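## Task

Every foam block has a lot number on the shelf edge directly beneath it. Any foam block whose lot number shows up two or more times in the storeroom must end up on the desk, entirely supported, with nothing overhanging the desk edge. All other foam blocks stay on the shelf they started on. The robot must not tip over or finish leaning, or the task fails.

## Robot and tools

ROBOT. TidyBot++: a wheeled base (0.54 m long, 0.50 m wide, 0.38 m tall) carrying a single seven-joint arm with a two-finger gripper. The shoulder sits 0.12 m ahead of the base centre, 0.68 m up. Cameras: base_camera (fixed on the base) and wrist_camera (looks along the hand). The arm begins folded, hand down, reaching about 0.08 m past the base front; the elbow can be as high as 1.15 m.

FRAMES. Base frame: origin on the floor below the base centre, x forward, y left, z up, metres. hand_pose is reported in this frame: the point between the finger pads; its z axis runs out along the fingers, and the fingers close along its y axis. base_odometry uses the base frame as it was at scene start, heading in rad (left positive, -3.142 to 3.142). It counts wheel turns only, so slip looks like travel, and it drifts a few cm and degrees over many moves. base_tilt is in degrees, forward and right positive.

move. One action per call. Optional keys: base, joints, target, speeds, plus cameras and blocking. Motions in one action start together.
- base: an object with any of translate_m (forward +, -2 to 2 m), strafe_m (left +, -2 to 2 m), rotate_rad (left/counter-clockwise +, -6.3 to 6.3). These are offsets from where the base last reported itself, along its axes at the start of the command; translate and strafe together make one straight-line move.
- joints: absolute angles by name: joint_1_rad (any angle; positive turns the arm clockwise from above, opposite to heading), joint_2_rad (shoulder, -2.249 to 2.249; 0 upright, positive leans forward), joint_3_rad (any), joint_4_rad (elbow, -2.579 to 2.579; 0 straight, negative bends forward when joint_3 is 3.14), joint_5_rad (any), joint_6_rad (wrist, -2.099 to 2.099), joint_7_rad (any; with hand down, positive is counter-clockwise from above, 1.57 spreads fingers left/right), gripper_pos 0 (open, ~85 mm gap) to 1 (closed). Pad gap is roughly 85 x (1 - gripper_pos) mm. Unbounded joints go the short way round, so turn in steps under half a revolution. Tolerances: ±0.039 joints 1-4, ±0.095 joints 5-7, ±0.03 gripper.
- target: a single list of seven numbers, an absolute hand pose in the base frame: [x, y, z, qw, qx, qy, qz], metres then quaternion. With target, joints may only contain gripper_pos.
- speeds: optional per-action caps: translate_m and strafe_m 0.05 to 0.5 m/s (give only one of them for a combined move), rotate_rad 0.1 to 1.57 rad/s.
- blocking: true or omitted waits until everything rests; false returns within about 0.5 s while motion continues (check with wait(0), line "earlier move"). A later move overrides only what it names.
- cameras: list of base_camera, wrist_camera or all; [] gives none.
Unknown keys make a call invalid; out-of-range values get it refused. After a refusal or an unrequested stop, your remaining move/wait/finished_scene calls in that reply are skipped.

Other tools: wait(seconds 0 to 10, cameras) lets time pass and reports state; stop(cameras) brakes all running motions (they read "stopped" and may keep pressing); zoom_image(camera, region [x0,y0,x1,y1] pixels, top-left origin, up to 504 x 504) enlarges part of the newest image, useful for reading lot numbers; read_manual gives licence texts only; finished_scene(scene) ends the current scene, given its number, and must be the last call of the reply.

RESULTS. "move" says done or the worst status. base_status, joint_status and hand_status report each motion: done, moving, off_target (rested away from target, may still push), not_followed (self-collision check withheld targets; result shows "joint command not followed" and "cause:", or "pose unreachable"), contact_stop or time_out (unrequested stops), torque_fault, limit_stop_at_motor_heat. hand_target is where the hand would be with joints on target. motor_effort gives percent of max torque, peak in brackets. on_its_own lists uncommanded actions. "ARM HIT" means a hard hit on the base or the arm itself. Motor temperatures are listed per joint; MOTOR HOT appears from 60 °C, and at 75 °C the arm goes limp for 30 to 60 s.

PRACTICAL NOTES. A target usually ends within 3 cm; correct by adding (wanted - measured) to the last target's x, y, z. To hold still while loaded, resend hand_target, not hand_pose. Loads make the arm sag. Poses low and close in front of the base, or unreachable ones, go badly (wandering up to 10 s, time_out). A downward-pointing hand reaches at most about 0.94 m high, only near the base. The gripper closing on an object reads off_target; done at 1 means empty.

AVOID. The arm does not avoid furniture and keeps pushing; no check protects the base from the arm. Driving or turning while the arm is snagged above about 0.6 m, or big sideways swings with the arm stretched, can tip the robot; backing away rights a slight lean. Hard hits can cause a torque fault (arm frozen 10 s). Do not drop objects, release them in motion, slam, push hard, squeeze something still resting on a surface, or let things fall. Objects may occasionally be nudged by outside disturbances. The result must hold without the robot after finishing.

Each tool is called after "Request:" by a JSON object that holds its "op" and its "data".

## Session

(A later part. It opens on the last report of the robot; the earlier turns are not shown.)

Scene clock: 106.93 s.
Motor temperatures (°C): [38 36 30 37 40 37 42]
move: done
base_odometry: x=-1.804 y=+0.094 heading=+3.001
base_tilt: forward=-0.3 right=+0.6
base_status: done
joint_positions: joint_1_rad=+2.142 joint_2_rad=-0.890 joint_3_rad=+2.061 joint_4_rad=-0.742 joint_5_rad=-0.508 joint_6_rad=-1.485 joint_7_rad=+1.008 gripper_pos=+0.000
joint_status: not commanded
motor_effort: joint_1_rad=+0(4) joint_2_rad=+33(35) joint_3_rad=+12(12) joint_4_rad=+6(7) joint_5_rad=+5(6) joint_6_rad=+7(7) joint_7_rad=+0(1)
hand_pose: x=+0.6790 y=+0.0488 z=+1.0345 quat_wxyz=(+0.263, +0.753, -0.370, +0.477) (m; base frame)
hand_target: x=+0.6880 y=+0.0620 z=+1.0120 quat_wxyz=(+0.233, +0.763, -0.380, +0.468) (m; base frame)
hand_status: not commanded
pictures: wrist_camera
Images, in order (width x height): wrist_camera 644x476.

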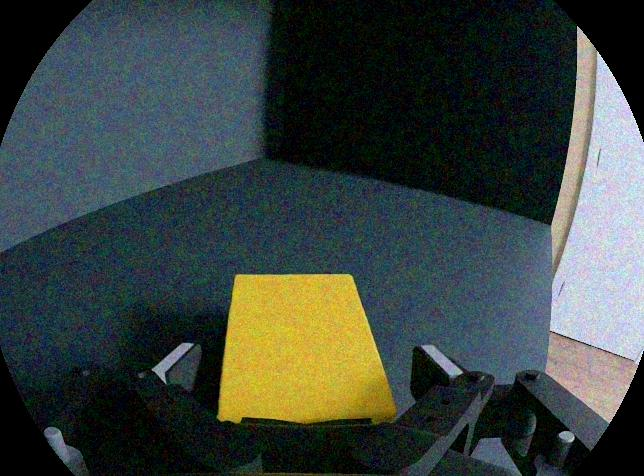

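Width comparable to the earlier good grasp. Close.

Request:
{"op": "move", "data": {"joints": {"gripper_pos": 0.6}, "cameras": ["wrist_camera"]}}

Scene clock: 107.87 s.
Motor temperatures (°C): [38 36 30 37 40 37 42]
move: off_target
base_odometry: x=-1.804 y=+0.094 heading=+3.001
base_tilt: forward=-0.3 right=+0.6
base_status: not commanded
joint_positions: joint_1_rad=+2.140 joint_2_rad=-0.888 joint_3_rad=+2.060 joint_4_rad=-0.742 joint_5_rad=-0.508 joint_6_rad=-1.485 joint_7_rad=+1.008 gripper_pos=+0.393
joint_status: gripper_pos off_target (ended at +0.393, target +0.600)
motor_effort: joint_1_rad=+0(3) joint_2_rad=+31(33) joint_3_rad=+10(12) joint_4_rad=+5(7) joint_5_rad=+4(6) joint_6_rad=+5(7) joint_7_rad=+0(1)
hand_pose: x=+0.6787 y=+0.0490 z=+1.0351 quat_wxyz=(+0.261, +0.753, -0.370, +0.477) (m; base frame)
hand_target: x=+0.6880 y=+0.0620 z=+1.0120 quat_wxyz=(+0.233, +0.763, -0.380, +0.468) (m; base frame)
hand_status: not commanded
pictures: wrist_camera
Images, in order (width x height): wrist_camera 644x476.

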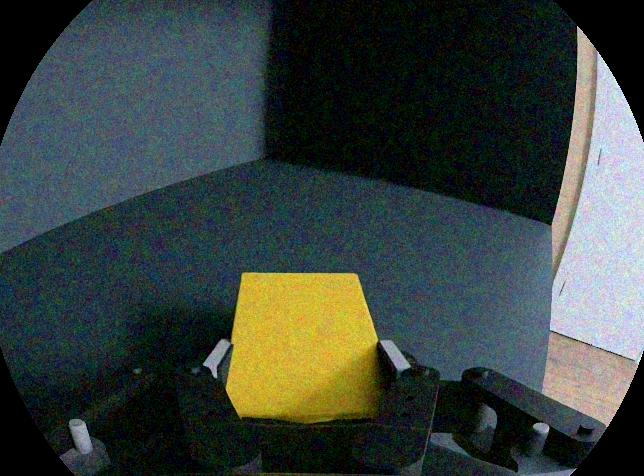

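Request:
{"op": "move", "data": {"target": [0.688, 0.062, 1.07, 0.233, 0.763, -0.380, 0.468], "cameras": ["wrist_camera"]}}

Request:
{"op": "move", "data": {"base": {"translate_m": -0.3, "strafe_m": 0.0}, "speeds": {"translate_m": 0.25}, "cameras": ["wrist_camera"]}}

Scene clock: 109.63 s.
Motor temperatures (°C): [38 36 30 37 40 37 42]
move: done
base_odometry: x=-1.804 y=+0.094 heading=+3.001
base_tilt: forward=-0.3 right=+0.6
base_status: not commanded
joint_positions: joint_1_rad=+2.328 joint_2_rad=-0.803 joint_3_rad=+2.099 joint_4_rad=-0.378 joint_5_rad=-0.651 joint_6_rad=-1.684 joint_7_rad=+0.975 gripper_pos=+0.393
joint_status: not commanded
motor_effort: joint_1_rad=-1(1) joint_2_rad=+34(35) joint_3_rad=+8(12) joint_4_rad=+2(7) joint_5_rad=+6(6) joint_6_rad=+7(7) joint_7_rad=+0(1)
hand_pose: x=+0.6862 y=+0.0530 z=+1.0868 quat_wxyz=(+0.258, +0.753, -0.365, +0.484) (m; base frame)
hand_target: x=+0.6880 y=+0.0620 z=+1.0700 quat_wxyz=(+0.233, +0.763, -0.380, +0.468) (m; base frame)
hand_status: done (0.019 m and 4.0 deg from the pose sent, 0.038 m and 3.7 deg at the start)
pictures: wrist_camera
Images, in order (width x height): wrist_camera 644x476.

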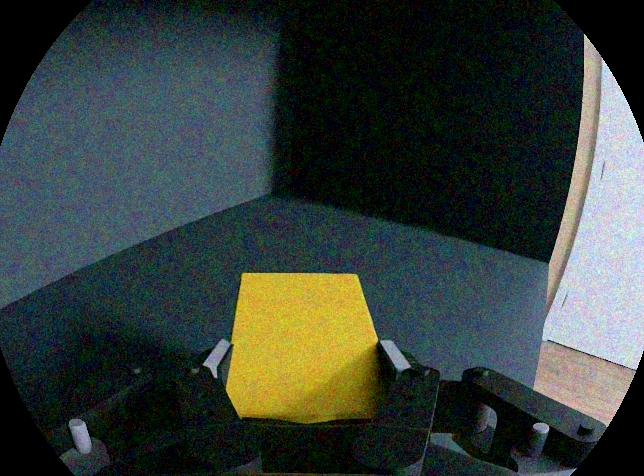

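Scene clock: 111.70 s.
Motor temperatures (°C): [38 36 30 37 40 37 42]
move: done
base_odometry: x=-1.506 y=+0.052 heading=+3.001
base_tilt: forward=-0.3 right=+0.6
base_status: done
joint_positions: joint_1_rad=+2.334 joint_2_rad=-0.796 joint_3_rad=+2.099 joint_4_rad=-0.377 joint_5_rad=-0.655 joint_6_rad=-1.690 joint_7_rad=+0.975 gripper_pos=+0.393
joint_status: not commanded
motor_effort: joint_1_rad=-1(2) joint_2_rad=+33(39) joint_3_rad=+8(9) joint_4_rad=+3(4) joint_5_rad=+6(7) joint_6_rad=+7(8) joint_7_rad=+0(1)
hand_pose: x=+0.6842 y=+0.0488 z=+1.0880 quat_wxyz=(+0.255, +0.753, -0.369, +0.482) (m; base frame)
hand_target: x=+0.6880 y=+0.0620 z=+1.0700 quat_wxyz=(+0.233, +0.763, -0.380, +0.468) (m; base frame)
hand_status: not commanded
pictures: wrist_camera
Images, in order (width x height): wrist_camera 644x476.

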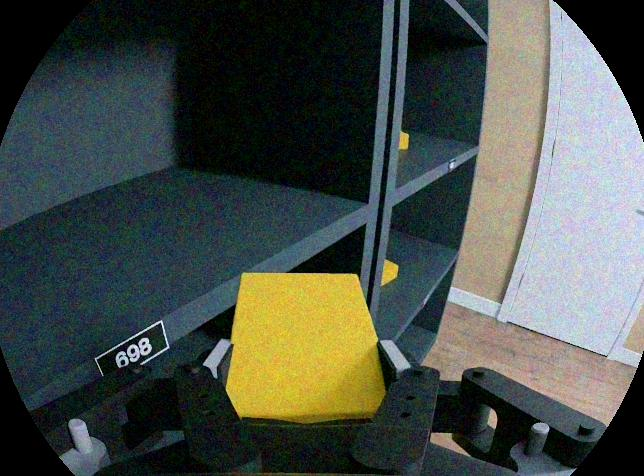

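Request:
{"op": "move", "data": {"base": {"translate_m": -0.2, "strafe_m": -0.2}, "cameras": []}}

Request:
{"op": "move", "data": {"joints": {"joint_1_rad": 0, "joint_2_rad": -0.6, "joint_3_rad": 3.1416, "joint_4_rad": -2.5, "joint_5_rad": 0.05, "joint_6_rad": 0.1, "joint_7_rad": 1.6}, "base": {"strafe_m": -0.35}}}

Scene clock: 113.93 s.
Motor temperatures (°C): [38 36 30 37 40 37 42]
move: done
base_odometry: x=-1.280 y=+0.222 heading=+3.001
base_tilt: forward=-0.3 right=+0.6
base_status: done
joint_positions: joint_1_rad=+2.335 joint_2_rad=-0.783 joint_3_rad=+2.102 joint_4_rad=-0.373 joint_5_rad=-0.658 joint_6_rad=-1.692 joint_7_rad=+0.974 gripper_pos=+0.393
joint_status: not commanded
motor_effort: joint_1_rad=-1(3) joint_2_rad=+32(39) joint_3_rad=+8(9) joint_4_rad=+2(4) joint_5_rad=+5(7) joint_6_rad=+7(8) joint_7_rad=+0(1)
hand_pose: x=+0.6803 y=+0.0455 z=+1.0939 quat_wxyz=(+0.250, +0.752, -0.372, +0.484) (m; base frame)
hand_target: x=+0.6880 y=+0.0620 z=+1.0700 quat_wxyz=(+0.233, +0.763, -0.380, +0.468) (m; base frame)
hand_status: not commanded
pictures: none
No camera images: "cameras" was empty.

Scene clock: 117.60 s.
Motor temperatures (°C): [38 36 30 37 40 37 42]
move: done
base_odometry: x=-1.231 y=+0.569 heading=+3.000
base_tilt: forward=-0.3 right=+0.6
base_status: done
joint_positions: joint_1_rad=+0.019 joint_2_rad=-0.617 joint_3_rad=+3.125 joint_4_rad=-2.471 joint_5_rad=-0.020 joint_6_rad=+0.041 joint_7_rad=+1.556 gripper_pos=+0.393
joint_status: all done
motor_effort: joint_1_rad=-1(3) joint_2_rad=+0(36) joint_3_rad=+1(11) joint_4_rad=+22(24) joint_5_rad=+1(7) joint_6_rad=+9(10) joint_7_rad=+0(1)
hand_pose: x=+0.4796 y=+0.0008 z=+0.8627 quat_wxyz=(-0.005, +0.787, -0.013, +0.617) (m; base frame)
hand_target: x=+0.4820 y=+0.0029 z=+0.8567 quat_wxyz=(+0.023, +0.783, +0.032, +0.621) (m; base frame)
hand_status: not commanded
pictures: base_camera, wrist_camera
Images, in order (width x height): base_camera 644x364, wrist_camera 644x476.

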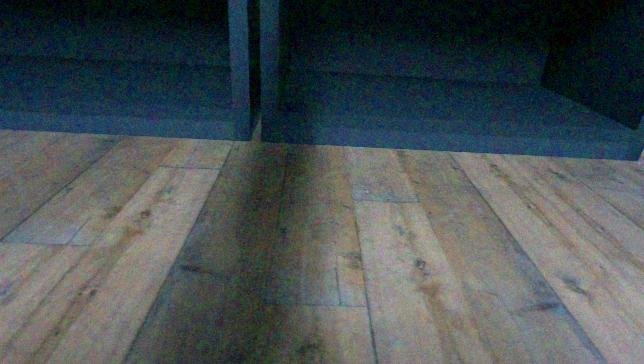

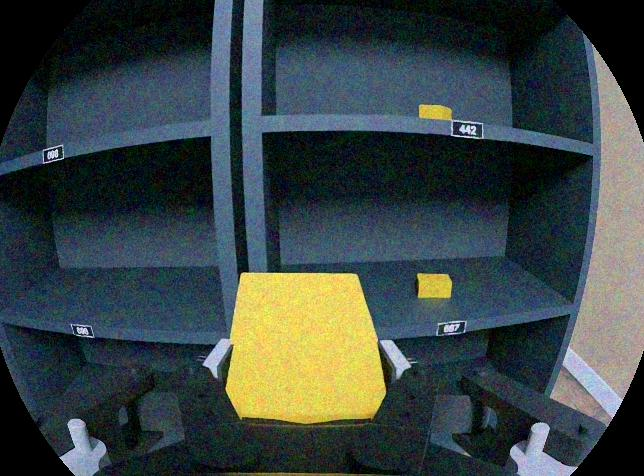

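Request:
{"op": "zoom_image", "data": {"camera": "wrist_camera", "region": [425, 315, 475, 340]}}

Request:
{"op": "zoom_image", "data": {"camera": "wrist_camera", "region": [445, 117, 495, 142]}}

Scaled by 10.080.

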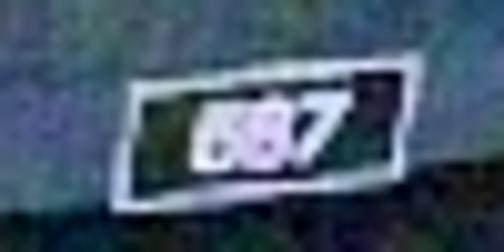

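Scaled by 10.080.

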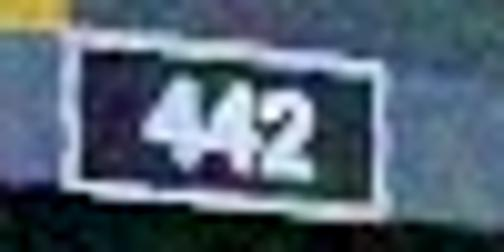

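Request:
{"op": "move", "data": {"base": {"translate_m": 0.3, "strafe_m": -0.12}, "joints": {"joint_6_rad": -0.05}, "cameras": ["wrist_camera"]}}

Request:
{"op": "zoom_image", "data": {"camera": "wrist_camera", "region": [370, 150, 550, 370]}}

Scene clock: 119.77 s.
Motor temperatures (°C): [38 36 30 37 40 37 42]
move: done
base_odometry: x=-1.511 y=+0.730 heading=+3.000
base_tilt: forward=-0.3 right=+0.6
base_status: done
joint_positions: joint_1_rad=+0.019 joint_2_rad=-0.605 joint_3_rad=+3.128 joint_4_rad=-2.481 joint_5_rad=-0.019 joint_6_rad=-0.056 joint_7_rad=+1.557 gripper_pos=+0.393
joint_status: all done
motor_effort: joint_1_rad=+0(1) joint_2_rad=+0(3) joint_3_rad=+1(2) joint_4_rad=+22(24) joint_5_rad=+1(1) joint_6_rad=+8(10) joint_7_rad=+0(1)
hand_pose: x=+0.4705 y=+0.0000 z=+0.8230 quat_wxyz=(-0.005, +0.823, -0.014, +0.568) (m; base frame)
hand_target: x=+0.4681 y=+0.0006 z=+0.8122 quat_wxyz=(+0.023, +0.827, +0.032, +0.561) (m; base frame)
hand_status: not commanded
pictures: wrist_camera
Images, in order (width x height): wrist_camera 644x476.

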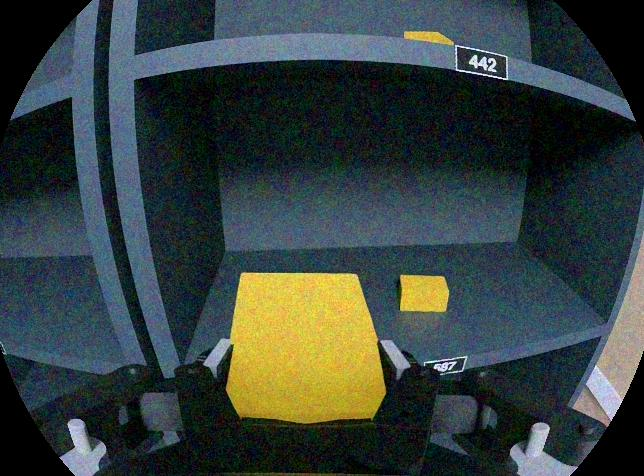

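Scaled by 2.291.

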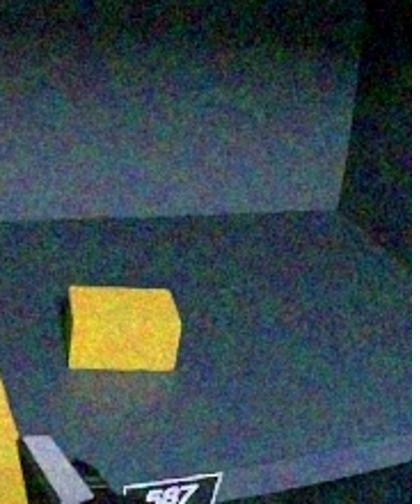

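Request:
{"op": "move", "data": {"joints": {"joint_6_rad": -0.35}, "cameras": ["wrist_camera"]}}

Request:
{"op": "zoom_image", "data": {"camera": "wrist_camera", "region": [410, 230, 480, 300]}}

Scene clock: 120.73 s.
Motor temperatures (°C): [38 36 30 37 40 37 42]
move: done
base_odometry: x=-1.511 y=+0.730 heading=+3.000
base_tilt: forward=-0.3 right=+0.6
base_status: not commanded
joint_positions: joint_1_rad=+0.019 joint_2_rad=-0.605 joint_3_rad=+3.128 joint_4_rad=-2.491 joint_5_rad=-0.019 joint_6_rad=-0.325 joint_7_rad=+1.557 gripper_pos=+0.393
joint_status: all done
motor_effort: joint_1_rad=+0(1) joint_2_rad=+1(2) joint_3_rad=+1(1) joint_4_rad=+21(23) joint_5_rad=+1(1) joint_6_rad=+7(9) joint_7_rad=+0(1)
hand_pose: x=+0.4280 y=+0.0013 z=+0.7441 quat_wxyz=(-0.005, +0.894, -0.015, +0.448) (m; base frame)
hand_target: x=+0.4212 y=-0.0040 z=+0.7320 quat_wxyz=(+0.024, +0.902, +0.031, +0.431) (m; base frame)
hand_status: not commanded
pictures: wrist_camera
Images, in order (width x height): wrist_camera 644x476.

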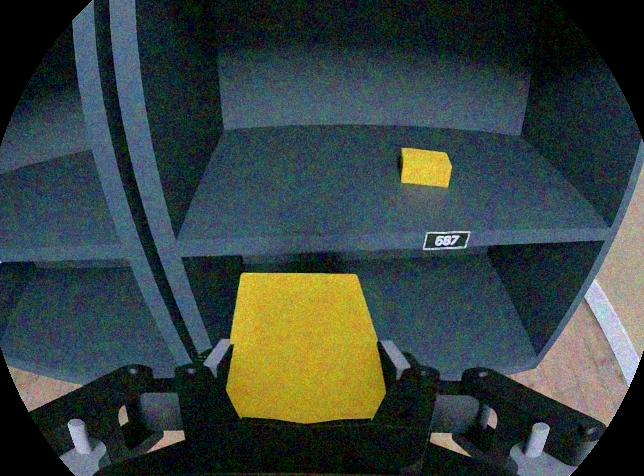

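Scaled by 7.200.

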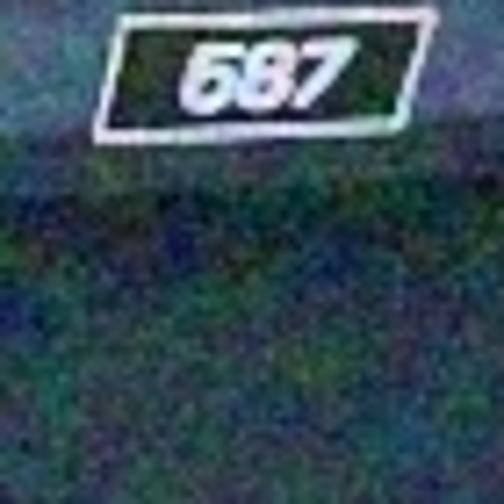

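Request:
{"op": "move", "data": {"base": {"translate_m": -1.388, "strafe_m": 0.271}, "joints": {"joint_6_rad": 0.2}, "cameras": []}}

Request:
{"op": "move", "data": {"base": {"rotate_rad": -1.57}, "cameras": ["wrist_camera"]}}

Scene clock: 125.13 s.
Motor temperatures (°C): [38 36 30 37 40 37 42]
move: done
base_odometry: x=-0.175 y=+0.266 heading=+3.000
base_tilt: forward=-0.4 right=+0.6
base_status: done
joint_positions: joint_1_rad=+0.018 joint_2_rad=-0.602 joint_3_rad=+3.130 joint_4_rad=-2.491 joint_5_rad=-0.019 joint_6_rad=+0.153 joint_7_rad=+1.557 gripper_pos=+0.393
joint_status: all done
motor_effort: joint_1_rad=+0(1) joint_2_rad=-1(2) joint_3_rad=+1(2) joint_4_rad=+21(23) joint_5_rad=+1(1) joint_6_rad=+9(10) joint_7_rad=+0(1)
hand_pose: x=+0.4862 y=-0.0011 z=+0.8788 quat_wxyz=(-0.004, +0.763, -0.014, +0.646) (m; base frame)
hand_target: x=+0.4876 y=+0.0044 z=+0.8872 quat_wxyz=(+0.022, +0.751, +0.033, +0.660) (m; base frame)
hand_status: not commanded
pictures: none
No camera images: "cameras" was empty.

Scene clock: 127.43 s.
Motor temperatures (°C): [38 36 30 37 40 37 42]
move: done
base_odometry: x=-0.175 y=+0.266 heading=+1.431
base_tilt: forward=-0.4 right=+0.6
base_status: done
joint_positions: joint_1_rad=+0.015 joint_2_rad=-0.602 joint_3_rad=+3.133 joint_4_rad=-2.491 joint_5_rad=-0.018 joint_6_rad=+0.153 joint_7_rad=+1.557 gripper_pos=+0.393
joint_status: not commanded
motor_effort: joint_1_rad=-1(2) joint_2_rad=+0(2) joint_3_rad=+1(2) joint_4_rad=+22(23) joint_5_rad=+1(1) joint_6_rad=+8(10) joint_7_rad=+0(1)
hand_pose: x=+0.4863 y=-0.0016 z=+0.8788 quat_wxyz=(-0.005, +0.763, -0.015, +0.646) (m; base frame)
hand_target: x=+0.4876 y=+0.0044 z=+0.8872 quat_wxyz=(+0.022, +0.751, +0.033, +0.660) (m; base frame)
hand_status: not commanded
pictures: wrist_camera
Images, in order (width x height): wrist_camera 644x476.

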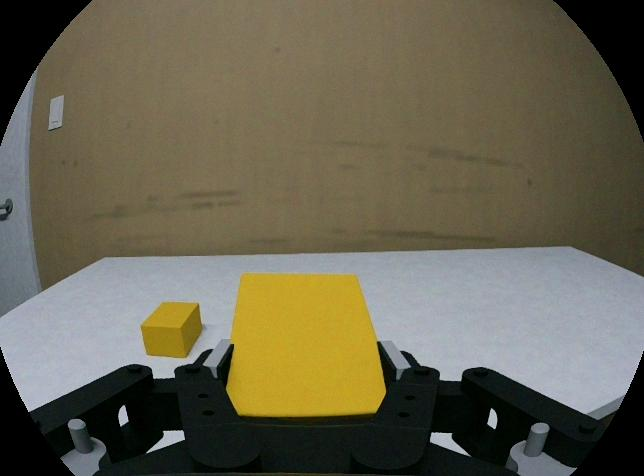

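Request:
{"op": "move", "data": {"joints": {"joint_2_rad": 0.331, "joint_4_rad": -1.624, "joint_6_rad": -0.03}, "cameras": []}}

Request:
{"op": "move", "data": {"joints": {"joint_2_rad": 0.384, "joint_4_rad": -1.723, "joint_6_rad": 0.11}, "cameras": ["wrist_camera"]}}

Request:
{"op": "move", "data": {"joints": {"joint_2_rad": 0.397, "joint_4_rad": -1.74, "joint_6_rad": 0.14}, "cameras": ["wrist_camera"]}}

Scene clock: 130.07 s.
Motor temperatures (°C): [38 36 30 37 40 37 42]
move: done
base_odometry: x=-0.175 y=+0.266 heading=+1.431
base_tilt: forward=-0.3 right=+0.6
base_status: not commanded
joint_positions: joint_1_rad=+0.015 joint_2_rad=+0.310 joint_3_rad=+3.133 joint_4_rad=-1.641 joint_5_rad=-0.018 joint_6_rad=+0.019 joint_7_rad=+1.557 gripper_pos=+0.393
joint_status: all done
motor_effort: joint_1_rad=-1(1) joint_2_rad=-32(34) joint_3_rad=+0(1) joint_4_rad=+21(23) joint_5_rad=+1(1) joint_6_rad=+9(10) joint_7_rad=+0(1)
hand_pose: x=+0.8303 y=-0.0043 z=+0.8555 quat_wxyz=(-0.008, +0.823, -0.017, +0.568) (m; base frame)
hand_target: x=+0.8322 y=+0.0009 z=+0.8366 quat_wxyz=(+0.022, +0.837, +0.033, +0.546) (m; base frame)
hand_status: not commanded
pictures: none
No camera images: "cameras" was empty.

Scene clock: 131.07 s.
Motor temperatures (°C): [38 36 30 37 40 37 42]
move: done
base_odometry: x=-0.175 y=+0.266 heading=+1.431
base_tilt: forward=-0.3 right=+0.6
base_status: not commanded
joint_positions: joint_1_rad=+0.015 joint_2_rad=+0.366 joint_3_rad=+3.133 joint_4_rad=-1.702 joint_5_rad=-0.018 joint_6_rad=+0.069 joint_7_rad=+1.557 gripper_pos=+0.393
joint_status: all done
motor_effort: joint_1_rad=+0(1) joint_2_rad=-32(35) joint_3_rad=+0(0) joint_4_rad=+20(23) joint_5_rad=+1(1) joint_6_rad=+8(9) joint_7_rad=+0(1)
hand_pose: x=+0.8289 y=-0.0046 z=+0.7958 quat_wxyz=(-0.007, +0.841, -0.018, +0.541) (m; base frame)
hand_target: x=+0.8303 y=+0.0031 z=+0.7826 quat_wxyz=(+0.019, +0.840, +0.035, +0.541) (m; base frame)
hand_status: not commanded
pictures: wrist_camera
Images, in order (width x height): wrist_camera 644x476.

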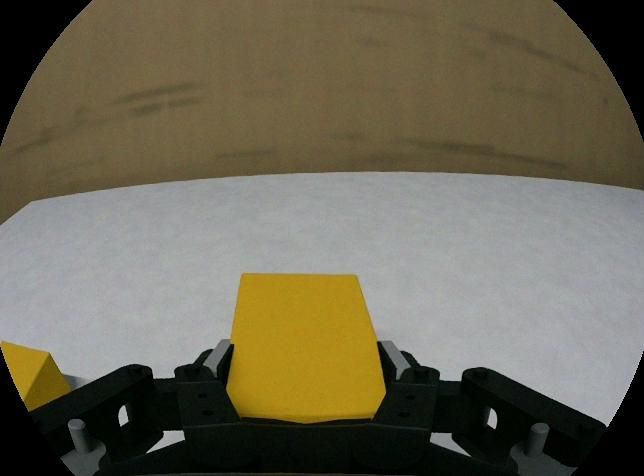

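Scene clock: 131.63 s.
Motor temperatures (°C): [38 36 30 37 40 37 42]
move: done
base_odometry: x=-0.175 y=+0.266 heading=+1.431
base_tilt: forward=-0.3 right=+0.6
base_status: not commanded
joint_positions: joint_1_rad=+0.015 joint_2_rad=+0.371 joint_3_rad=+3.133 joint_4_rad=-1.715 joint_5_rad=-0.018 joint_6_rad=+0.094 joint_7_rad=+1.557 gripper_pos=+0.393
joint_status: all done
motor_effort: joint_1_rad=+0(1) joint_2_rad=-32(34) joint_3_rad=+0(0) joint_4_rad=+20(21) joint_5_rad=+1(1) joint_6_rad=+8(9) joint_7_rad=+0(1)
hand_pose: x=+0.8292 y=-0.0047 z=+0.7922 quat_wxyz=(-0.007, +0.839, -0.018, +0.544) (m; base frame)
hand_target: x=+0.8304 y=+0.0035 z=+0.7725 quat_wxyz=(+0.018, +0.840, +0.035, +0.541) (m; base frame)
hand_status: not commanded
pictures: wrist_camera
Images, in order (width x height): wrist_camera 644x476.

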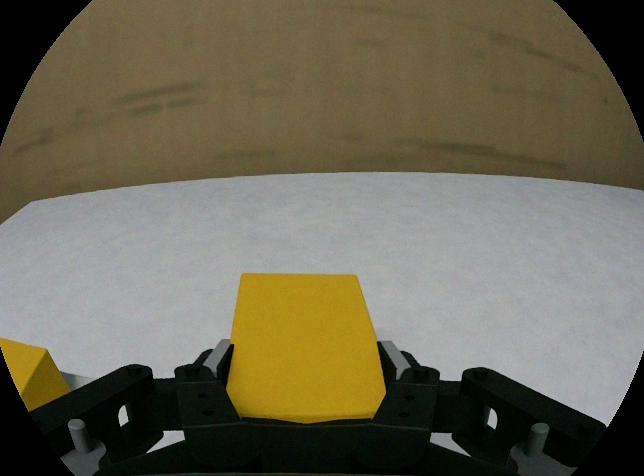

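Request:
{"op": "move", "data": {"joints": {"joint_2_rad": 0.41, "joint_4_rad": -1.757, "joint_6_rad": 0.17}, "cameras": []}}

Request:
{"op": "move", "data": {"joints": {"joint_2_rad": 0.424, "joint_4_rad": -1.773, "joint_6_rad": 0.2}, "cameras": ["wrist_camera"]}}

Scene clock: 132.43 s.
Motor temperatures (°C): [38 36 30 37 40 37 42]
move: done
base_odometry: x=-0.175 y=+0.266 heading=+1.431
base_tilt: forward=-0.3 right=+0.6
base_status: not commanded
joint_positions: joint_1_rad=+0.015 joint_2_rad=+0.383 joint_3_rad=+3.133 joint_4_rad=-1.730 joint_5_rad=-0.018 joint_6_rad=+0.122 joint_7_rad=+1.557 gripper_pos=+0.393
joint_status: all done
motor_effort: joint_1_rad=+0(1) joint_2_rad=-32(34) joint_3_rad=+0(0) joint_4_rad=+19(21) joint_5_rad=+1(1) joint_6_rad=+8(9) joint_7_rad=+0(1)
hand_pose: x=+0.8296 y=-0.0049 z=+0.7833 quat_wxyz=(-0.007, +0.839, -0.018, +0.544) (m; base frame)
hand_target: x=+0.8303 y=+0.0040 z=+0.7624 quat_wxyz=(+0.018, +0.840, +0.035, +0.541) (m; base frame)
hand_status: not commanded
pictures: none
No camera images: "cameras" was empty.

Scene clock: 133.13 s.
Motor temperatures (°C): [38 36 30 37 40 37 42]
move: done
base_odometry: x=-0.175 y=+0.266 heading=+1.431
base_tilt: forward=-0.3 right=+0.6
base_status: not commanded
joint_positions: joint_1_rad=+0.015 joint_2_rad=+0.397 joint_3_rad=+3.133 joint_4_rad=-1.745 joint_5_rad=-0.018 joint_6_rad=+0.151 joint_7_rad=+1.557 gripper_pos=+0.393
joint_status: all done
motor_effort: joint_1_rad=-1(1) joint_2_rad=-33(34) joint_3_rad=+0(1) joint_4_rad=+20(20) joint_5_rad=+1(1) joint_6_rad=+8(9) joint_7_rad=+0(1)
hand_pose: x=+0.8302 y=-0.0051 z=+0.7730 quat_wxyz=(-0.007, +0.839, -0.018, +0.544) (m; base frame)
hand_target: x=+0.8302 y=+0.0044 z=+0.7523 quat_wxyz=(+0.017, +0.840, +0.036, +0.541) (m; base frame)
hand_status: not commanded
pictures: wrist_camera
Images, in order (width x height): wrist_camera 644x476.

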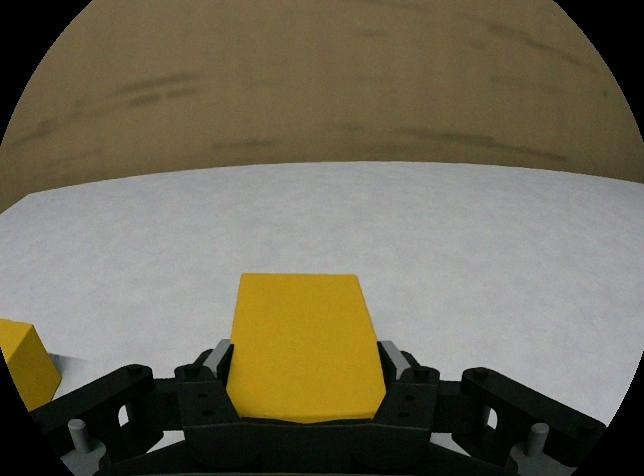

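Continue the same way.

Request:
{"op": "move", "data": {"joints": {"joint_2_rad": 0.434, "joint_4_rad": -1.786, "joint_6_rad": 0.222}, "cameras": []}}

Request:
{"op": "move", "data": {"joints": {"joint_2_rad": 0.444, "joint_4_rad": -1.799, "joint_6_rad": 0.244}, "cameras": ["wrist_camera"]}}

Scene clock: 133.83 s.
Motor temperatures (°C): [38 36 30 37 40 37 42]
move: done
base_odometry: x=-0.175 y=+0.266 heading=+1.431
base_tilt: forward=-0.3 right=+0.6
base_status: not commanded
joint_positions: joint_1_rad=+0.015 joint_2_rad=+0.402 joint_3_rad=+3.133 joint_4_rad=-1.757 joint_5_rad=-0.018 joint_6_rad=+0.175 joint_7_rad=+1.558 gripper_pos=+0.393
joint_status: all done
motor_effort: joint_1_rad=+0(1) joint_2_rad=-32(33) joint_3_rad=+0(0) joint_4_rad=+19(20) joint_5_rad=+1(1) joint_6_rad=+8(9) joint_7_rad=+0(1)
hand_pose: x=+0.8302 y=-0.0052 z=+0.7695 quat_wxyz=(-0.007, +0.837, -0.018, +0.547) (m; base frame)
hand_target: x=+0.8296 y=+0.0048 z=+0.7445 quat_wxyz=(+0.016, +0.840, +0.036, +0.541) (m; base frame)
hand_status: not commanded
pictures: none
No camera images: "cameras" was empty.

Scene clock: 134.40 s.
Motor temperatures (°C): [38 36 30 37 40 37 42]
move: off_target
base_odometry: x=-0.175 y=+0.266 heading=+1.431
base_tilt: forward=-0.3 right=+0.6
base_status: not commanded
joint_positions: joint_1_rad=+0.015 joint_2_rad=+0.404 joint_3_rad=+3.133 joint_4_rad=-1.768 joint_5_rad=-0.018 joint_6_rad=+0.198 joint_7_rad=+1.558 gripper_pos=+0.393
joint_status: joint_2_rad off_target (ended at +0.404, target +0.444); the others done
motor_effort: joint_1_rad=+0(1) joint_2_rad=-30(33) joint_3_rad=+0(0) joint_4_rad=+18(19) joint_5_rad=+1(1) joint_6_rad=+7(8) joint_7_rad=+0(1)
hand_pose: x=+0.8300 y=-0.0051 z=+0.7693 quat_wxyz=(-0.007, +0.834, -0.018, +0.552) (m; base frame)
hand_target: x=+0.8288 y=+0.0051 z=+0.7367 quat_wxyz=(+0.016, +0.841, +0.036, +0.540) (m; base frame)
hand_status: not commanded
pictures: wrist_camera
Images, in order (width x height): wrist_camera 644x476.

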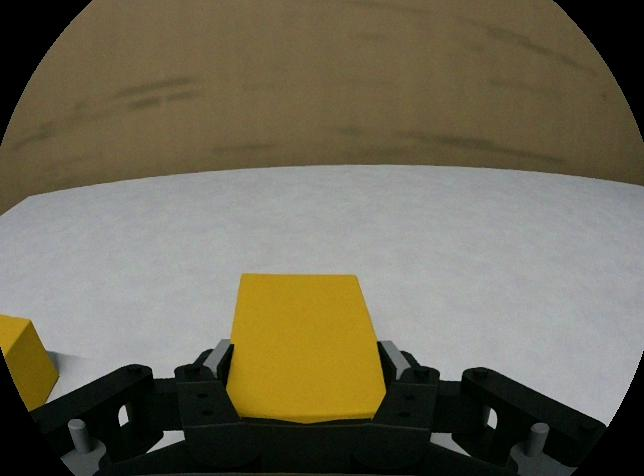

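Request:
{"op": "move", "data": {"joints": {"joint_2_rad": 0.432, "joint_4_rad": -1.784, "joint_6_rad": 0.218}, "cameras": []}}

Request:
{"op": "move", "data": {"joints": {"gripper_pos": 0.28}, "cameras": []}}

Request:
{"op": "move", "data": {"joints": {"gripper_pos": 0.0}, "cameras": []}}

Request:
{"op": "move", "data": {"joints": {"joint_2_rad": 0.3, "joint_4_rad": -1.5, "joint_6_rad": -0.2}, "cameras": []}}

Request:
{"op": "move", "data": {"joints": {"joint_2_rad": -0.6, "joint_4_rad": -2.5, "joint_6_rad": 0.2}}}

Scene clock: 135.33 s.
Motor temperatures (°C): [38 36 30 37 40 37 42]
move: done
base_odometry: x=-0.175 y=+0.266 heading=+1.431
base_tilt: forward=-0.3 right=+0.6
base_status: not commanded
joint_positions: joint_1_rad=+0.015 joint_2_rad=+0.404 joint_3_rad=+3.133 joint_4_rad=-1.768 joint_5_rad=-0.018 joint_6_rad=+0.198 joint_7_rad=+1.558 gripper_pos=+0.393
joint_status: all done
motor_effort: joint_1_rad=+0(0) joint_2_rad=-30(31) joint_3_rad=+0(0) joint_4_rad=+19(19) joint_5_rad=+1(1) joint_6_rad=+7(8) joint_7_rad=+0(0)
hand_pose: x=+0.8300 y=-0.0051 z=+0.7694 quat_wxyz=(-0.006, +0.834, -0.018, +0.552) (m; base frame)
hand_target: x=+0.8296 y=+0.0047 z=+0.7458 quat_wxyz=(+0.017, +0.840, +0.036, +0.541) (m; base frame)
hand_status: not commanded
pictures: none
No camera images: "cameras" was empty.

Scene clock: 136.07 s.
Motor temperatures (°C): [38 36 30 37 40 37 42]
move: done
base_odometry: x=-0.175 y=+0.266 heading=+1.431
base_tilt: forward=-0.3 right=+0.6
base_status: not commanded
joint_positions: joint_1_rad=+0.015 joint_2_rad=+0.407 joint_3_rad=+3.133 joint_4_rad=-1.768 joint_5_rad=-0.018 joint_6_rad=+0.198 joint_7_rad=+1.558 gripper_pos=+0.280
joint_status: all done
motor_effort: joint_1_rad=+0(1) joint_2_rad=-32(33) joint_3_rad=+0(0) joint_4_rad=+19(20) joint_5_rad=+1(1) joint_6_rad=+8(9) joint_7_rad=+0(1)
hand_pose: x=+0.8303 y=-0.0050 z=+0.7673 quat_wxyz=(-0.007, +0.835, -0.018, +0.550) (m; base frame)
hand_target: x=+0.8296 y=+0.0047 z=+0.7458 quat_wxyz=(+0.017, +0.840, +0.036, +0.541) (m; base frame)
hand_status: not commanded
pictures: none
No camera images: "cameras" was empty.

Scene clock: 136.73 s.
Motor temperatures (°C): [38 36 30 37 40 37 42]
move: done
base_odometry: x=-0.175 y=+0.266 heading=+1.431
base_tilt: forward=-0.3 right=+0.6
base_status: not commanded
joint_positions: joint_1_rad=+0.015 joint_2_rad=+0.407 joint_3_rad=+3.133 joint_4_rad=-1.768 joint_5_rad=-0.018 joint_6_rad=+0.198 joint_7_rad=+1.558 gripper_pos=+0.000
joint_status: all done
motor_effort: joint_1_rad=-1(1) joint_2_rad=-33(33) joint_3_rad=+0(1) joint_4_rad=+19(20) joint_5_rad=+1(1) joint_6_rad=+8(9) joint_7_rad=+0(0)
hand_pose: x=+0.8303 y=-0.0050 z=+0.7673 quat_wxyz=(-0.007, +0.835, -0.018, +0.550) (m; base frame)
hand_target: x=+0.8296 y=+0.0047 z=+0.7458 quat_wxyz=(+0.017, +0.840, +0.036, +0.541) (m; base frame)
hand_status: not commanded
pictures: none
No camera images: "cameras" was empty.

Scene clock: 138.43 s.
Motor temperatures (°C): [38 36 30 37 40 37 42]
move: done
base_odometry: x=-0.175 y=+0.266 heading=+1.431
base_tilt: forward=-0.3 right=+0.6
base_status: not commanded
joint_positions: joint_1_rad=+0.015 joint_2_rad=+0.287 joint_3_rad=+3.133 joint_4_rad=-1.507 joint_5_rad=-0.018 joint_6_rad=-0.150 joint_7_rad=+1.558 gripper_pos=+0.000
joint_status: all done
motor_effort: joint_1_rad=-1(1) joint_2_rad=-31(36) joint_3_rad=+0(0) joint_4_rad=+23(23) joint_5_rad=+1(1) joint_6_rad=+8(9) joint_7_rad=+0(1)
hand_pose: x=+0.8345 y=-0.0031 z=+0.9023 quat_wxyz=(-0.009, +0.826, -0.016, +0.564) (m; base frame)
hand_target: x=+0.8326 y=-0.0017 z=+0.8829 quat_wxyz=(+0.025, +0.841, +0.030, +0.540) (m; base frame)
hand_status: not commanded
pictures: none
No camera images: "cameras" was empty.

Scene clock: 140.73 s.
Motor temperatures (°C): [38 36 30 37 40 37 42]
move: done
base_odometry: x=-0.175 y=+0.266 heading=+1.431
base_tilt: forward=-0.3 right=+0.6
base_status: not commanded
joint_positions: joint_1_rad=+0.015 joint_2_rad=-0.587 joint_3_rad=+3.133 joint_4_rad=-2.470 joint_5_rad=-0.018 joint_6_rad=+0.142 joint_7_rad=+1.558 gripper_pos=+0.000
joint_status: all done
motor_effort: joint_1_rad=-1(1) joint_2_rad=-1(33) joint_3_rad=+1(1) joint_4_rad=+22(23) joint_5_rad=+1(1) joint_6_rad=+9(10) joint_7_rad=+0(1)
hand_pose: x=+0.4919 y=-0.0014 z=+0.8829 quat_wxyz=(-0.005, +0.764, -0.014, +0.645) (m; base frame)
hand_target: x=+0.4876 y=+0.0044 z=+0.8873 quat_wxyz=(+0.022, +0.751, +0.033, +0.660) (m; base frame)
hand_status: not commanded
pictures: base_camera, wrist_camera
Images, in order (width x height): base_camera 644x364, wrist_camera 644x476.

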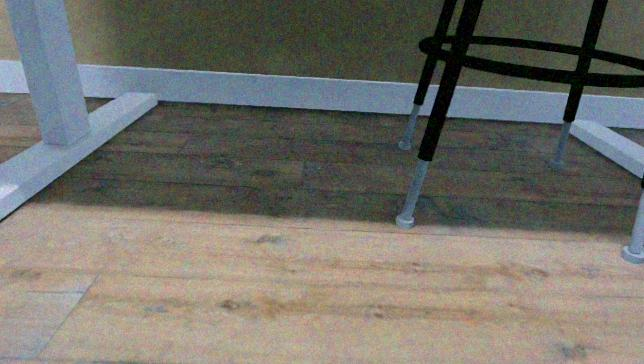

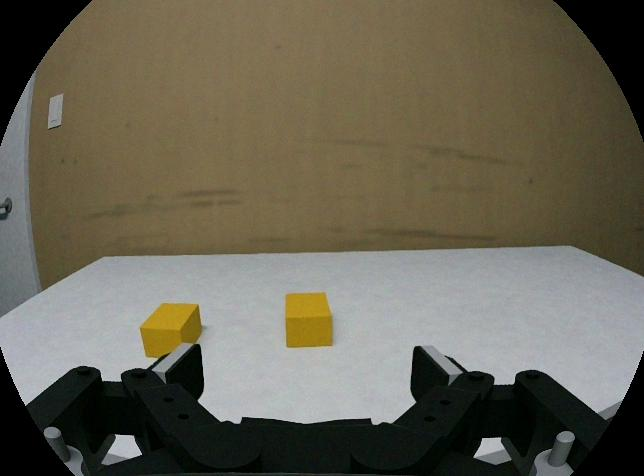

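Request:
{"op": "move", "data": {"base": {"rotate_rad": -3.14}, "cameras": []}}

Request:
{"op": "move", "data": {"base": {"strafe_m": 1.2}}}

Scene clock: 144.33 s.
Motor temperatures (°C): [38 36 30 37 40 37 42]
move: done
base_odometry: x=-0.175 y=+0.266 heading=-1.708
base_tilt: forward=-0.3 right=+0.6
base_status: done
joint_positions: joint_1_rad=+0.014 joint_2_rad=-0.587 joint_3_rad=+3.133 joint_4_rad=-2.470 joint_5_rad=-0.018 joint_6_rad=+0.145 joint_7_rad=+1.558 gripper_pos=+0.000
joint_status: not commanded
motor_effort: joint_1_rad=-1(1) joint_2_rad=-1(2) joint_3_rad=+1(2) joint_4_rad=+22(22) joint_5_rad=+1(1) joint_6_rad=+9(9) joint_7_rad=+0(1)
hand_pose: x=+0.4920 y=-0.0011 z=+0.8838 quat_wxyz=(-0.005, +0.764, -0.014, +0.646) (m; base frame)
hand_target: x=+0.4876 y=+0.0044 z=+0.8873 quat_wxyz=(+0.022, +0.751, +0.033, +0.660) (m; base frame)
hand_status: not commanded
pictures: none
No camera images: "cameras" was empty.

Scene clock: 148.10 s.
Motor temperatures (°C): [38 36 30 37 40 37 42]
move: done
base_odometry: x=+1.014 y=+0.101 heading=-1.709
base_tilt: forward=-0.3 right=+0.6
base_status: done
joint_positions: joint_1_rad=+0.014 joint_2_rad=-0.587 joint_3_rad=+3.134 joint_4_rad=-2.470 joint_5_rad=-0.018 joint_6_rad=+0.145 joint_7_rad=+1.558 gripper_pos=+0.000
joint_status: not commanded
motor_effort: joint_1_rad=+0(1) joint_2_rad=-1(2) joint_3_rad=+1(2) joint_4_rad=+21(23) joint_5_rad=+1(1) joint_6_rad=+9(9) joint_7_rad=+0(1)
hand_pose: x=+0.4921 y=-0.0015 z=+0.8839 quat_wxyz=(-0.005, +0.763, -0.014, +0.646) (m; base frame)
hand_target: x=+0.4876 y=+0.0044 z=+0.8873 quat_wxyz=(+0.022, +0.751, +0.033, +0.660) (m; base frame)
hand_status: not commanded
pictures: base_camera, wrist_camera
Images, in order (width x height): base_camera 644x364, wrist_camera 644x476.

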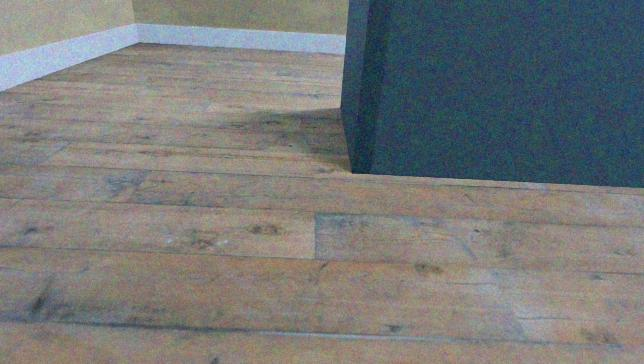

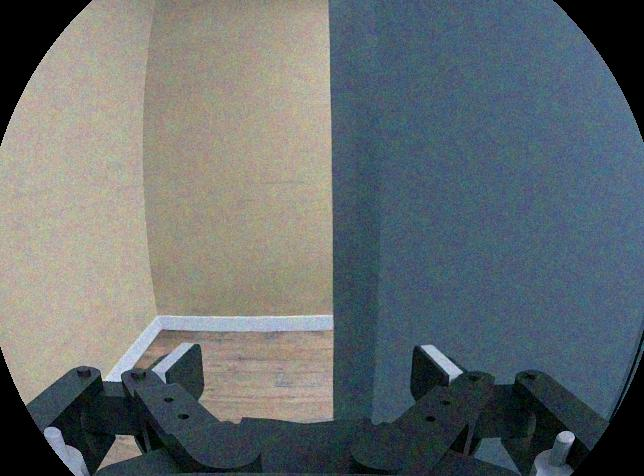

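Request:
{"op": "move", "data": {"base": {"strafe_m": 0.46}, "joints": {"joint_2_rad": -0.9, "joint_4_rad": -2.5, "joint_6_rad": -0.5, "joint_5_rad": 0.03}, "cameras": []}}

Request:
{"op": "move", "data": {"base": {"translate_m": 1.6}}}

Scene clock: 151.03 s.
Motor temperatures (°C): [38 36 30 37 40 37 42]
move: done
base_odometry: x=+1.469 y=+0.038 heading=-1.710
base_tilt: forward=-0.4 right=+0.6
base_status: done
joint_positions: joint_1_rad=+0.014 joint_2_rad=-0.884 joint_3_rad=+3.135 joint_4_rad=-2.472 joint_5_rad=-0.018 joint_6_rad=-0.451 joint_7_rad=+1.558 gripper_pos=+0.000
joint_status: all done
motor_effort: joint_1_rad=+0(1) joint_2_rad=+7(8) joint_3_rad=+1(2) joint_4_rad=+22(24) joint_5_rad=+1(2) joint_6_rad=+8(10) joint_7_rad=-1(1)
hand_pose: x=+0.3857 y=+0.0019 z=+0.8026 quat_wxyz=(-0.006, +0.852, -0.013, +0.524) (m; base frame)
hand_target: x=+0.3724 y=-0.0031 z=+0.7771 quat_wxyz=(+0.020, +0.867, +0.021, +0.497) (m; base frame)
hand_status: not commanded
pictures: none
No camera images: "cameras" was empty.

Scene clock: 155.57 s.
Motor temperatures (°C): [38 36 30 37 40 37 42]
move: done
base_odometry: x=+1.248 y=-1.547 heading=-1.709
base_tilt: forward=-0.3 right=+0.6
base_status: done
joint_positions: joint_1_rad=+0.014 joint_2_rad=-0.887 joint_3_rad=+3.135 joint_4_rad=-2.472 joint_5_rad=-0.018 joint_6_rad=-0.454 joint_7_rad=+1.558 gripper_pos=+0.000
joint_status: not commanded
motor_effort: joint_1_rad=+0(1) joint_2_rad=+7(9) joint_3_rad=+1(1) joint_4_rad=+22(23) joint_5_rad=+1(1) joint_6_rad=+8(9) joint_7_rad=+0(1)
hand_pose: x=+0.3849 y=+0.0019 z=+0.8026 quat_wxyz=(-0.006, +0.852, -0.013, +0.524) (m; base frame)
hand_target: x=+0.3724 y=-0.0031 z=+0.7771 quat_wxyz=(+0.020, +0.867, +0.021, +0.497) (m; base frame)
hand_status: not commanded
pictures: base_camera, wrist_camera
Images, in order (width x height): base_camera 644x364, wrist_camera 644x476.

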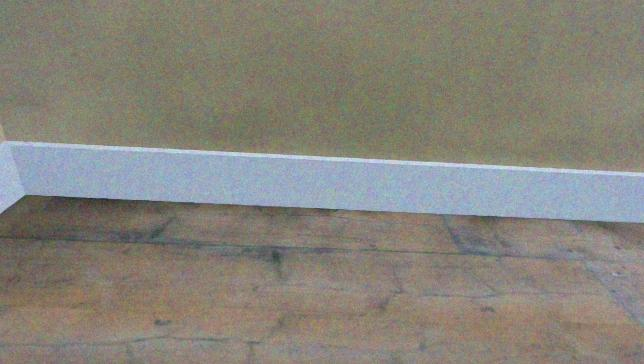

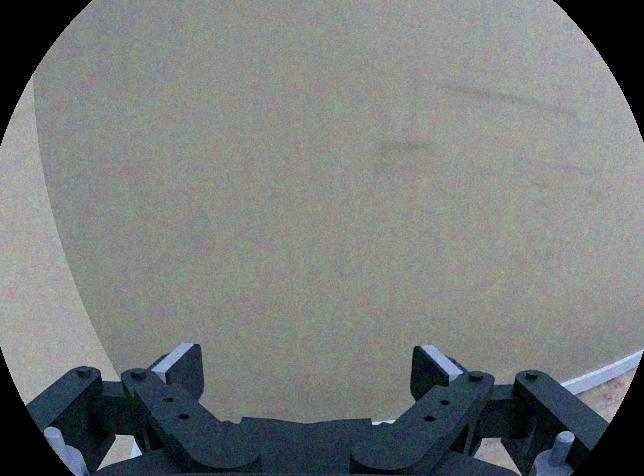

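Request:
{"op": "move", "data": {"base": {"rotate_rad": 3.14}}}

Scene clock: 159.00 s.
Motor temperatures (°C): [38 36 30 37 40 37 42]
move: done
base_odometry: x=+1.248 y=-1.547 heading=+1.430
base_tilt: forward=-0.4 right=+0.6
base_status: done
joint_positions: joint_1_rad=+0.013 joint_2_rad=-0.887 joint_3_rad=+3.135 joint_4_rad=-2.472 joint_5_rad=-0.018 joint_6_rad=-0.454 joint_7_rad=+1.558 gripper_pos=+0.000
joint_status: not commanded
motor_effort: joint_1_rad=+0(1) joint_2_rad=+7(8) joint_3_rad=+1(2) joint_4_rad=+21(23) joint_5_rad=+1(1) joint_6_rad=+8(9) joint_7_rad=+0(1)
hand_pose: x=+0.3849 y=+0.0020 z=+0.8026 quat_wxyz=(-0.007, +0.852, -0.013, +0.524) (m; base frame)
hand_target: x=+0.3724 y=-0.0031 z=+0.7771 quat_wxyz=(+0.020, +0.867, +0.021, +0.497) (m; base frame)
hand_status: not commanded
pictures: base_camera, wrist_camera
Images, in order (width x height): base_camera 644x364, wrist_camera 644x476.

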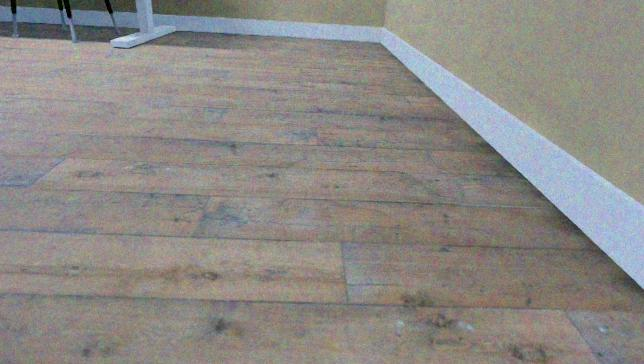

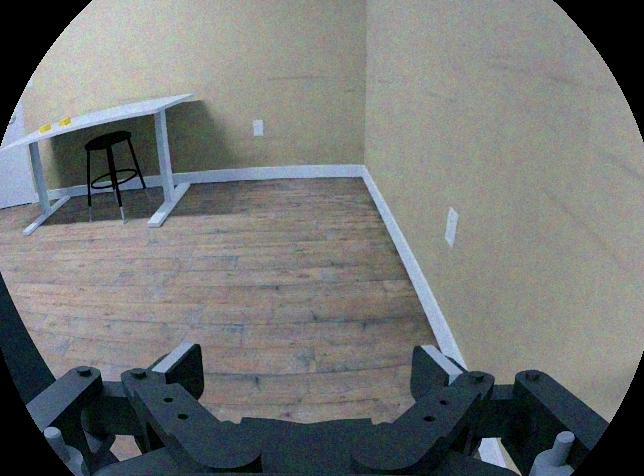

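Request:
{"op": "move", "data": {"base": {"translate_m": -0.28}, "speeds": {"translate_m": 0.3}, "joints": {"joint_6_rad": -0.3}, "cameras": []}}

Request:
{"op": "move", "data": {"base": {"strafe_m": 0.5}, "speeds": {"strafe_m": 0.3}}}

Scene clock: 161.13 s.
Motor temperatures (°C): [38 36 30 37 40 37 42]
move: done
base_odometry: x=+1.209 y=-1.824 heading=+1.432
base_tilt: forward=-0.4 right=+0.6
base_status: done
joint_positions: joint_1_rad=+0.013 joint_2_rad=-0.890 joint_3_rad=+3.135 joint_4_rad=-2.479 joint_5_rad=-0.018 joint_6_rad=-0.310 joint_7_rad=+1.558 gripper_pos=+0.000
joint_status: all done
motor_effort: joint_1_rad=+0(1) joint_2_rad=+7(10) joint_3_rad=+1(1) joint_4_rad=+22(24) joint_5_rad=+1(1) joint_6_rad=+9(9) joint_7_rad=+0(1)
hand_pose: x=+0.4010 y=+0.0013 z=+0.8405 quat_wxyz=(-0.006, +0.813, -0.013, +0.582) (m; base frame)
hand_target: x=+0.3982 y=-0.0014 z=+0.8336 quat_wxyz=(+0.020, +0.813, +0.021, +0.581) (m; base frame)
hand_status: not commanded
pictures: none
No camera images: "cameras" was empty.

Scene clock: 163.77 s.
Motor temperatures (°C): [38 36 30 37 40 37 42]
move: done
base_odometry: x=+0.714 y=-1.755 heading=+1.432
base_tilt: forward=-0.4 right=+0.6
base_status: done
joint_positions: joint_1_rad=+0.013 joint_2_rad=-0.890 joint_3_rad=+3.135 joint_4_rad=-2.479 joint_5_rad=-0.018 joint_6_rad=-0.310 joint_7_rad=+1.558 gripper_pos=+0.000
joint_status: not commanded
motor_effort: joint_1_rad=+0(1) joint_2_rad=+7(7) joint_3_rad=+1(2) joint_4_rad=+23(23) joint_5_rad=+1(1) joint_6_rad=+8(9) joint_7_rad=+0(1)
hand_pose: x=+0.4010 y=+0.0012 z=+0.8405 quat_wxyz=(-0.006, +0.813, -0.013, +0.582) (m; base frame)
hand_target: x=+0.3982 y=-0.0014 z=+0.8336 quat_wxyz=(+0.020, +0.813, +0.021, +0.581) (m; base frame)
hand_status: not commanded
pictures: base_camera, wrist_camera
Images, in order (width x height): base_camera 644x364, wrist_camera 644x476.

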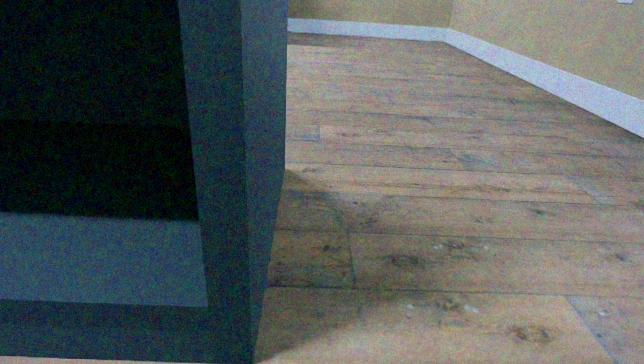

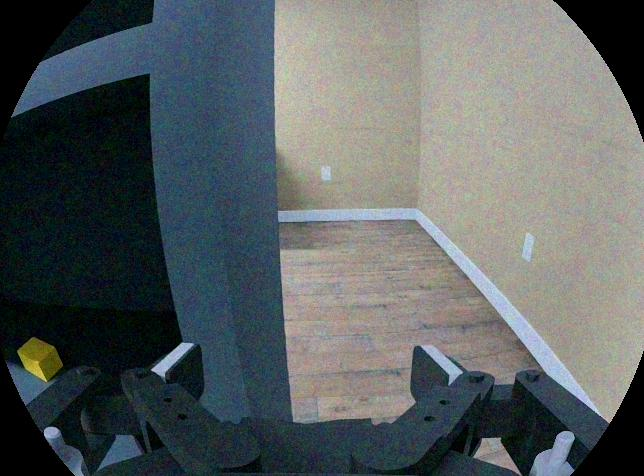

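Request:
{"op": "move", "data": {"base": {"translate_m": -0.07}, "speeds": {"translate_m": 0.1}, "cameras": ["base_camera"]}}

Request:
{"op": "move", "data": {"base": {"strafe_m": 0.35}, "speeds": {"strafe_m": 0.25}}}

Scene clock: 165.97 s.
Motor temperatures (°C): [38 36 30 37 40 37 42]
move: done
base_odometry: x=+0.704 y=-1.825 heading=+1.432
base_tilt: forward=-0.4 right=+0.6
base_status: done
joint_positions: joint_1_rad=+0.013 joint_2_rad=-0.891 joint_3_rad=+3.135 joint_4_rad=-2.479 joint_5_rad=-0.018 joint_6_rad=-0.310 joint_7_rad=+1.558 gripper_pos=+0.000
joint_status: not commanded
motor_effort: joint_1_rad=+0(1) joint_2_rad=+7(9) joint_3_rad=+1(1) joint_4_rad=+22(23) joint_5_rad=+1(1) joint_6_rad=+8(9) joint_7_rad=+0(1)
hand_pose: x=+0.4009 y=+0.0012 z=+0.8408 quat_wxyz=(-0.006, +0.813, -0.013, +0.582) (m; base frame)
hand_target: x=+0.3982 y=-0.0014 z=+0.8336 quat_wxyz=(+0.020, +0.813, +0.021, +0.581) (m; base frame)
hand_status: not commanded
pictures: base_camera
Images, in order (width x height): base_camera 644x364.

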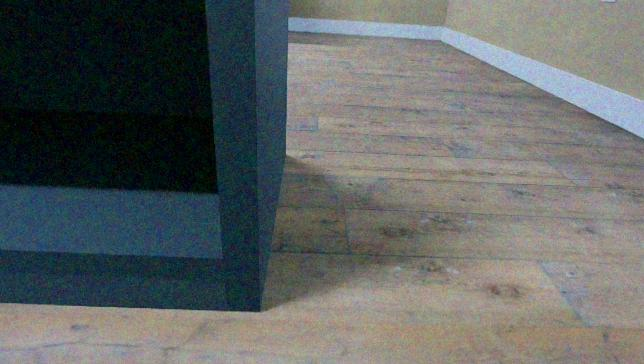

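Scene clock: 168.23 s.
Motor temperatures (°C): [38 36 30 37 40 37 42]
move: done
base_odometry: x=+0.357 y=-1.776 heading=+1.432
base_tilt: forward=-0.3 right=+0.6
base_status: done
joint_positions: joint_1_rad=+0.013 joint_2_rad=-0.891 joint_3_rad=+3.136 joint_4_rad=-2.479 joint_5_rad=-0.018 joint_6_rad=-0.310 joint_7_rad=+1.558 gripper_pos=+0.000
joint_status: not commanded
motor_effort: joint_1_rad=+0(1) joint_2_rad=+7(8) joint_3_rad=+1(2) joint_4_rad=+23(23) joint_5_rad=+1(1) joint_6_rad=+8(9) joint_7_rad=+0(1)
hand_pose: x=+0.4009 y=+0.0011 z=+0.8408 quat_wxyz=(-0.007, +0.813, -0.013, +0.582) (m; base frame)
hand_target: x=+0.3982 y=-0.0014 z=+0.8336 quat_wxyz=(+0.020, +0.813, +0.021, +0.581) (m; base frame)
hand_status: not commanded
pictures: base_camera, wrist_camera
Images, in order (width x height): base_camera 644x364, wrist_camera 644x476.

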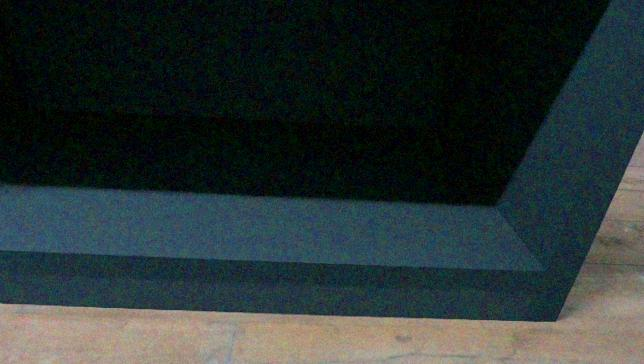

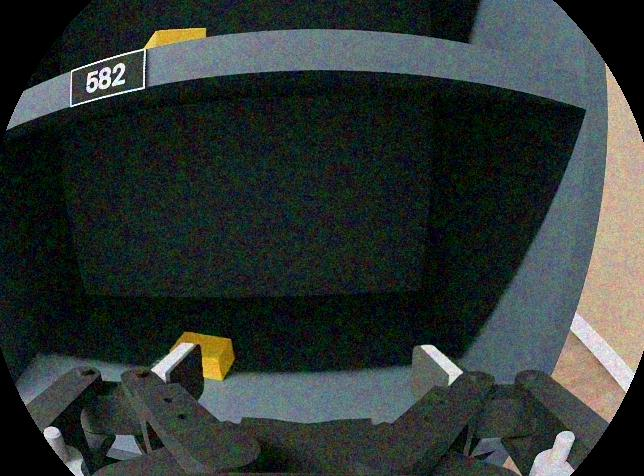

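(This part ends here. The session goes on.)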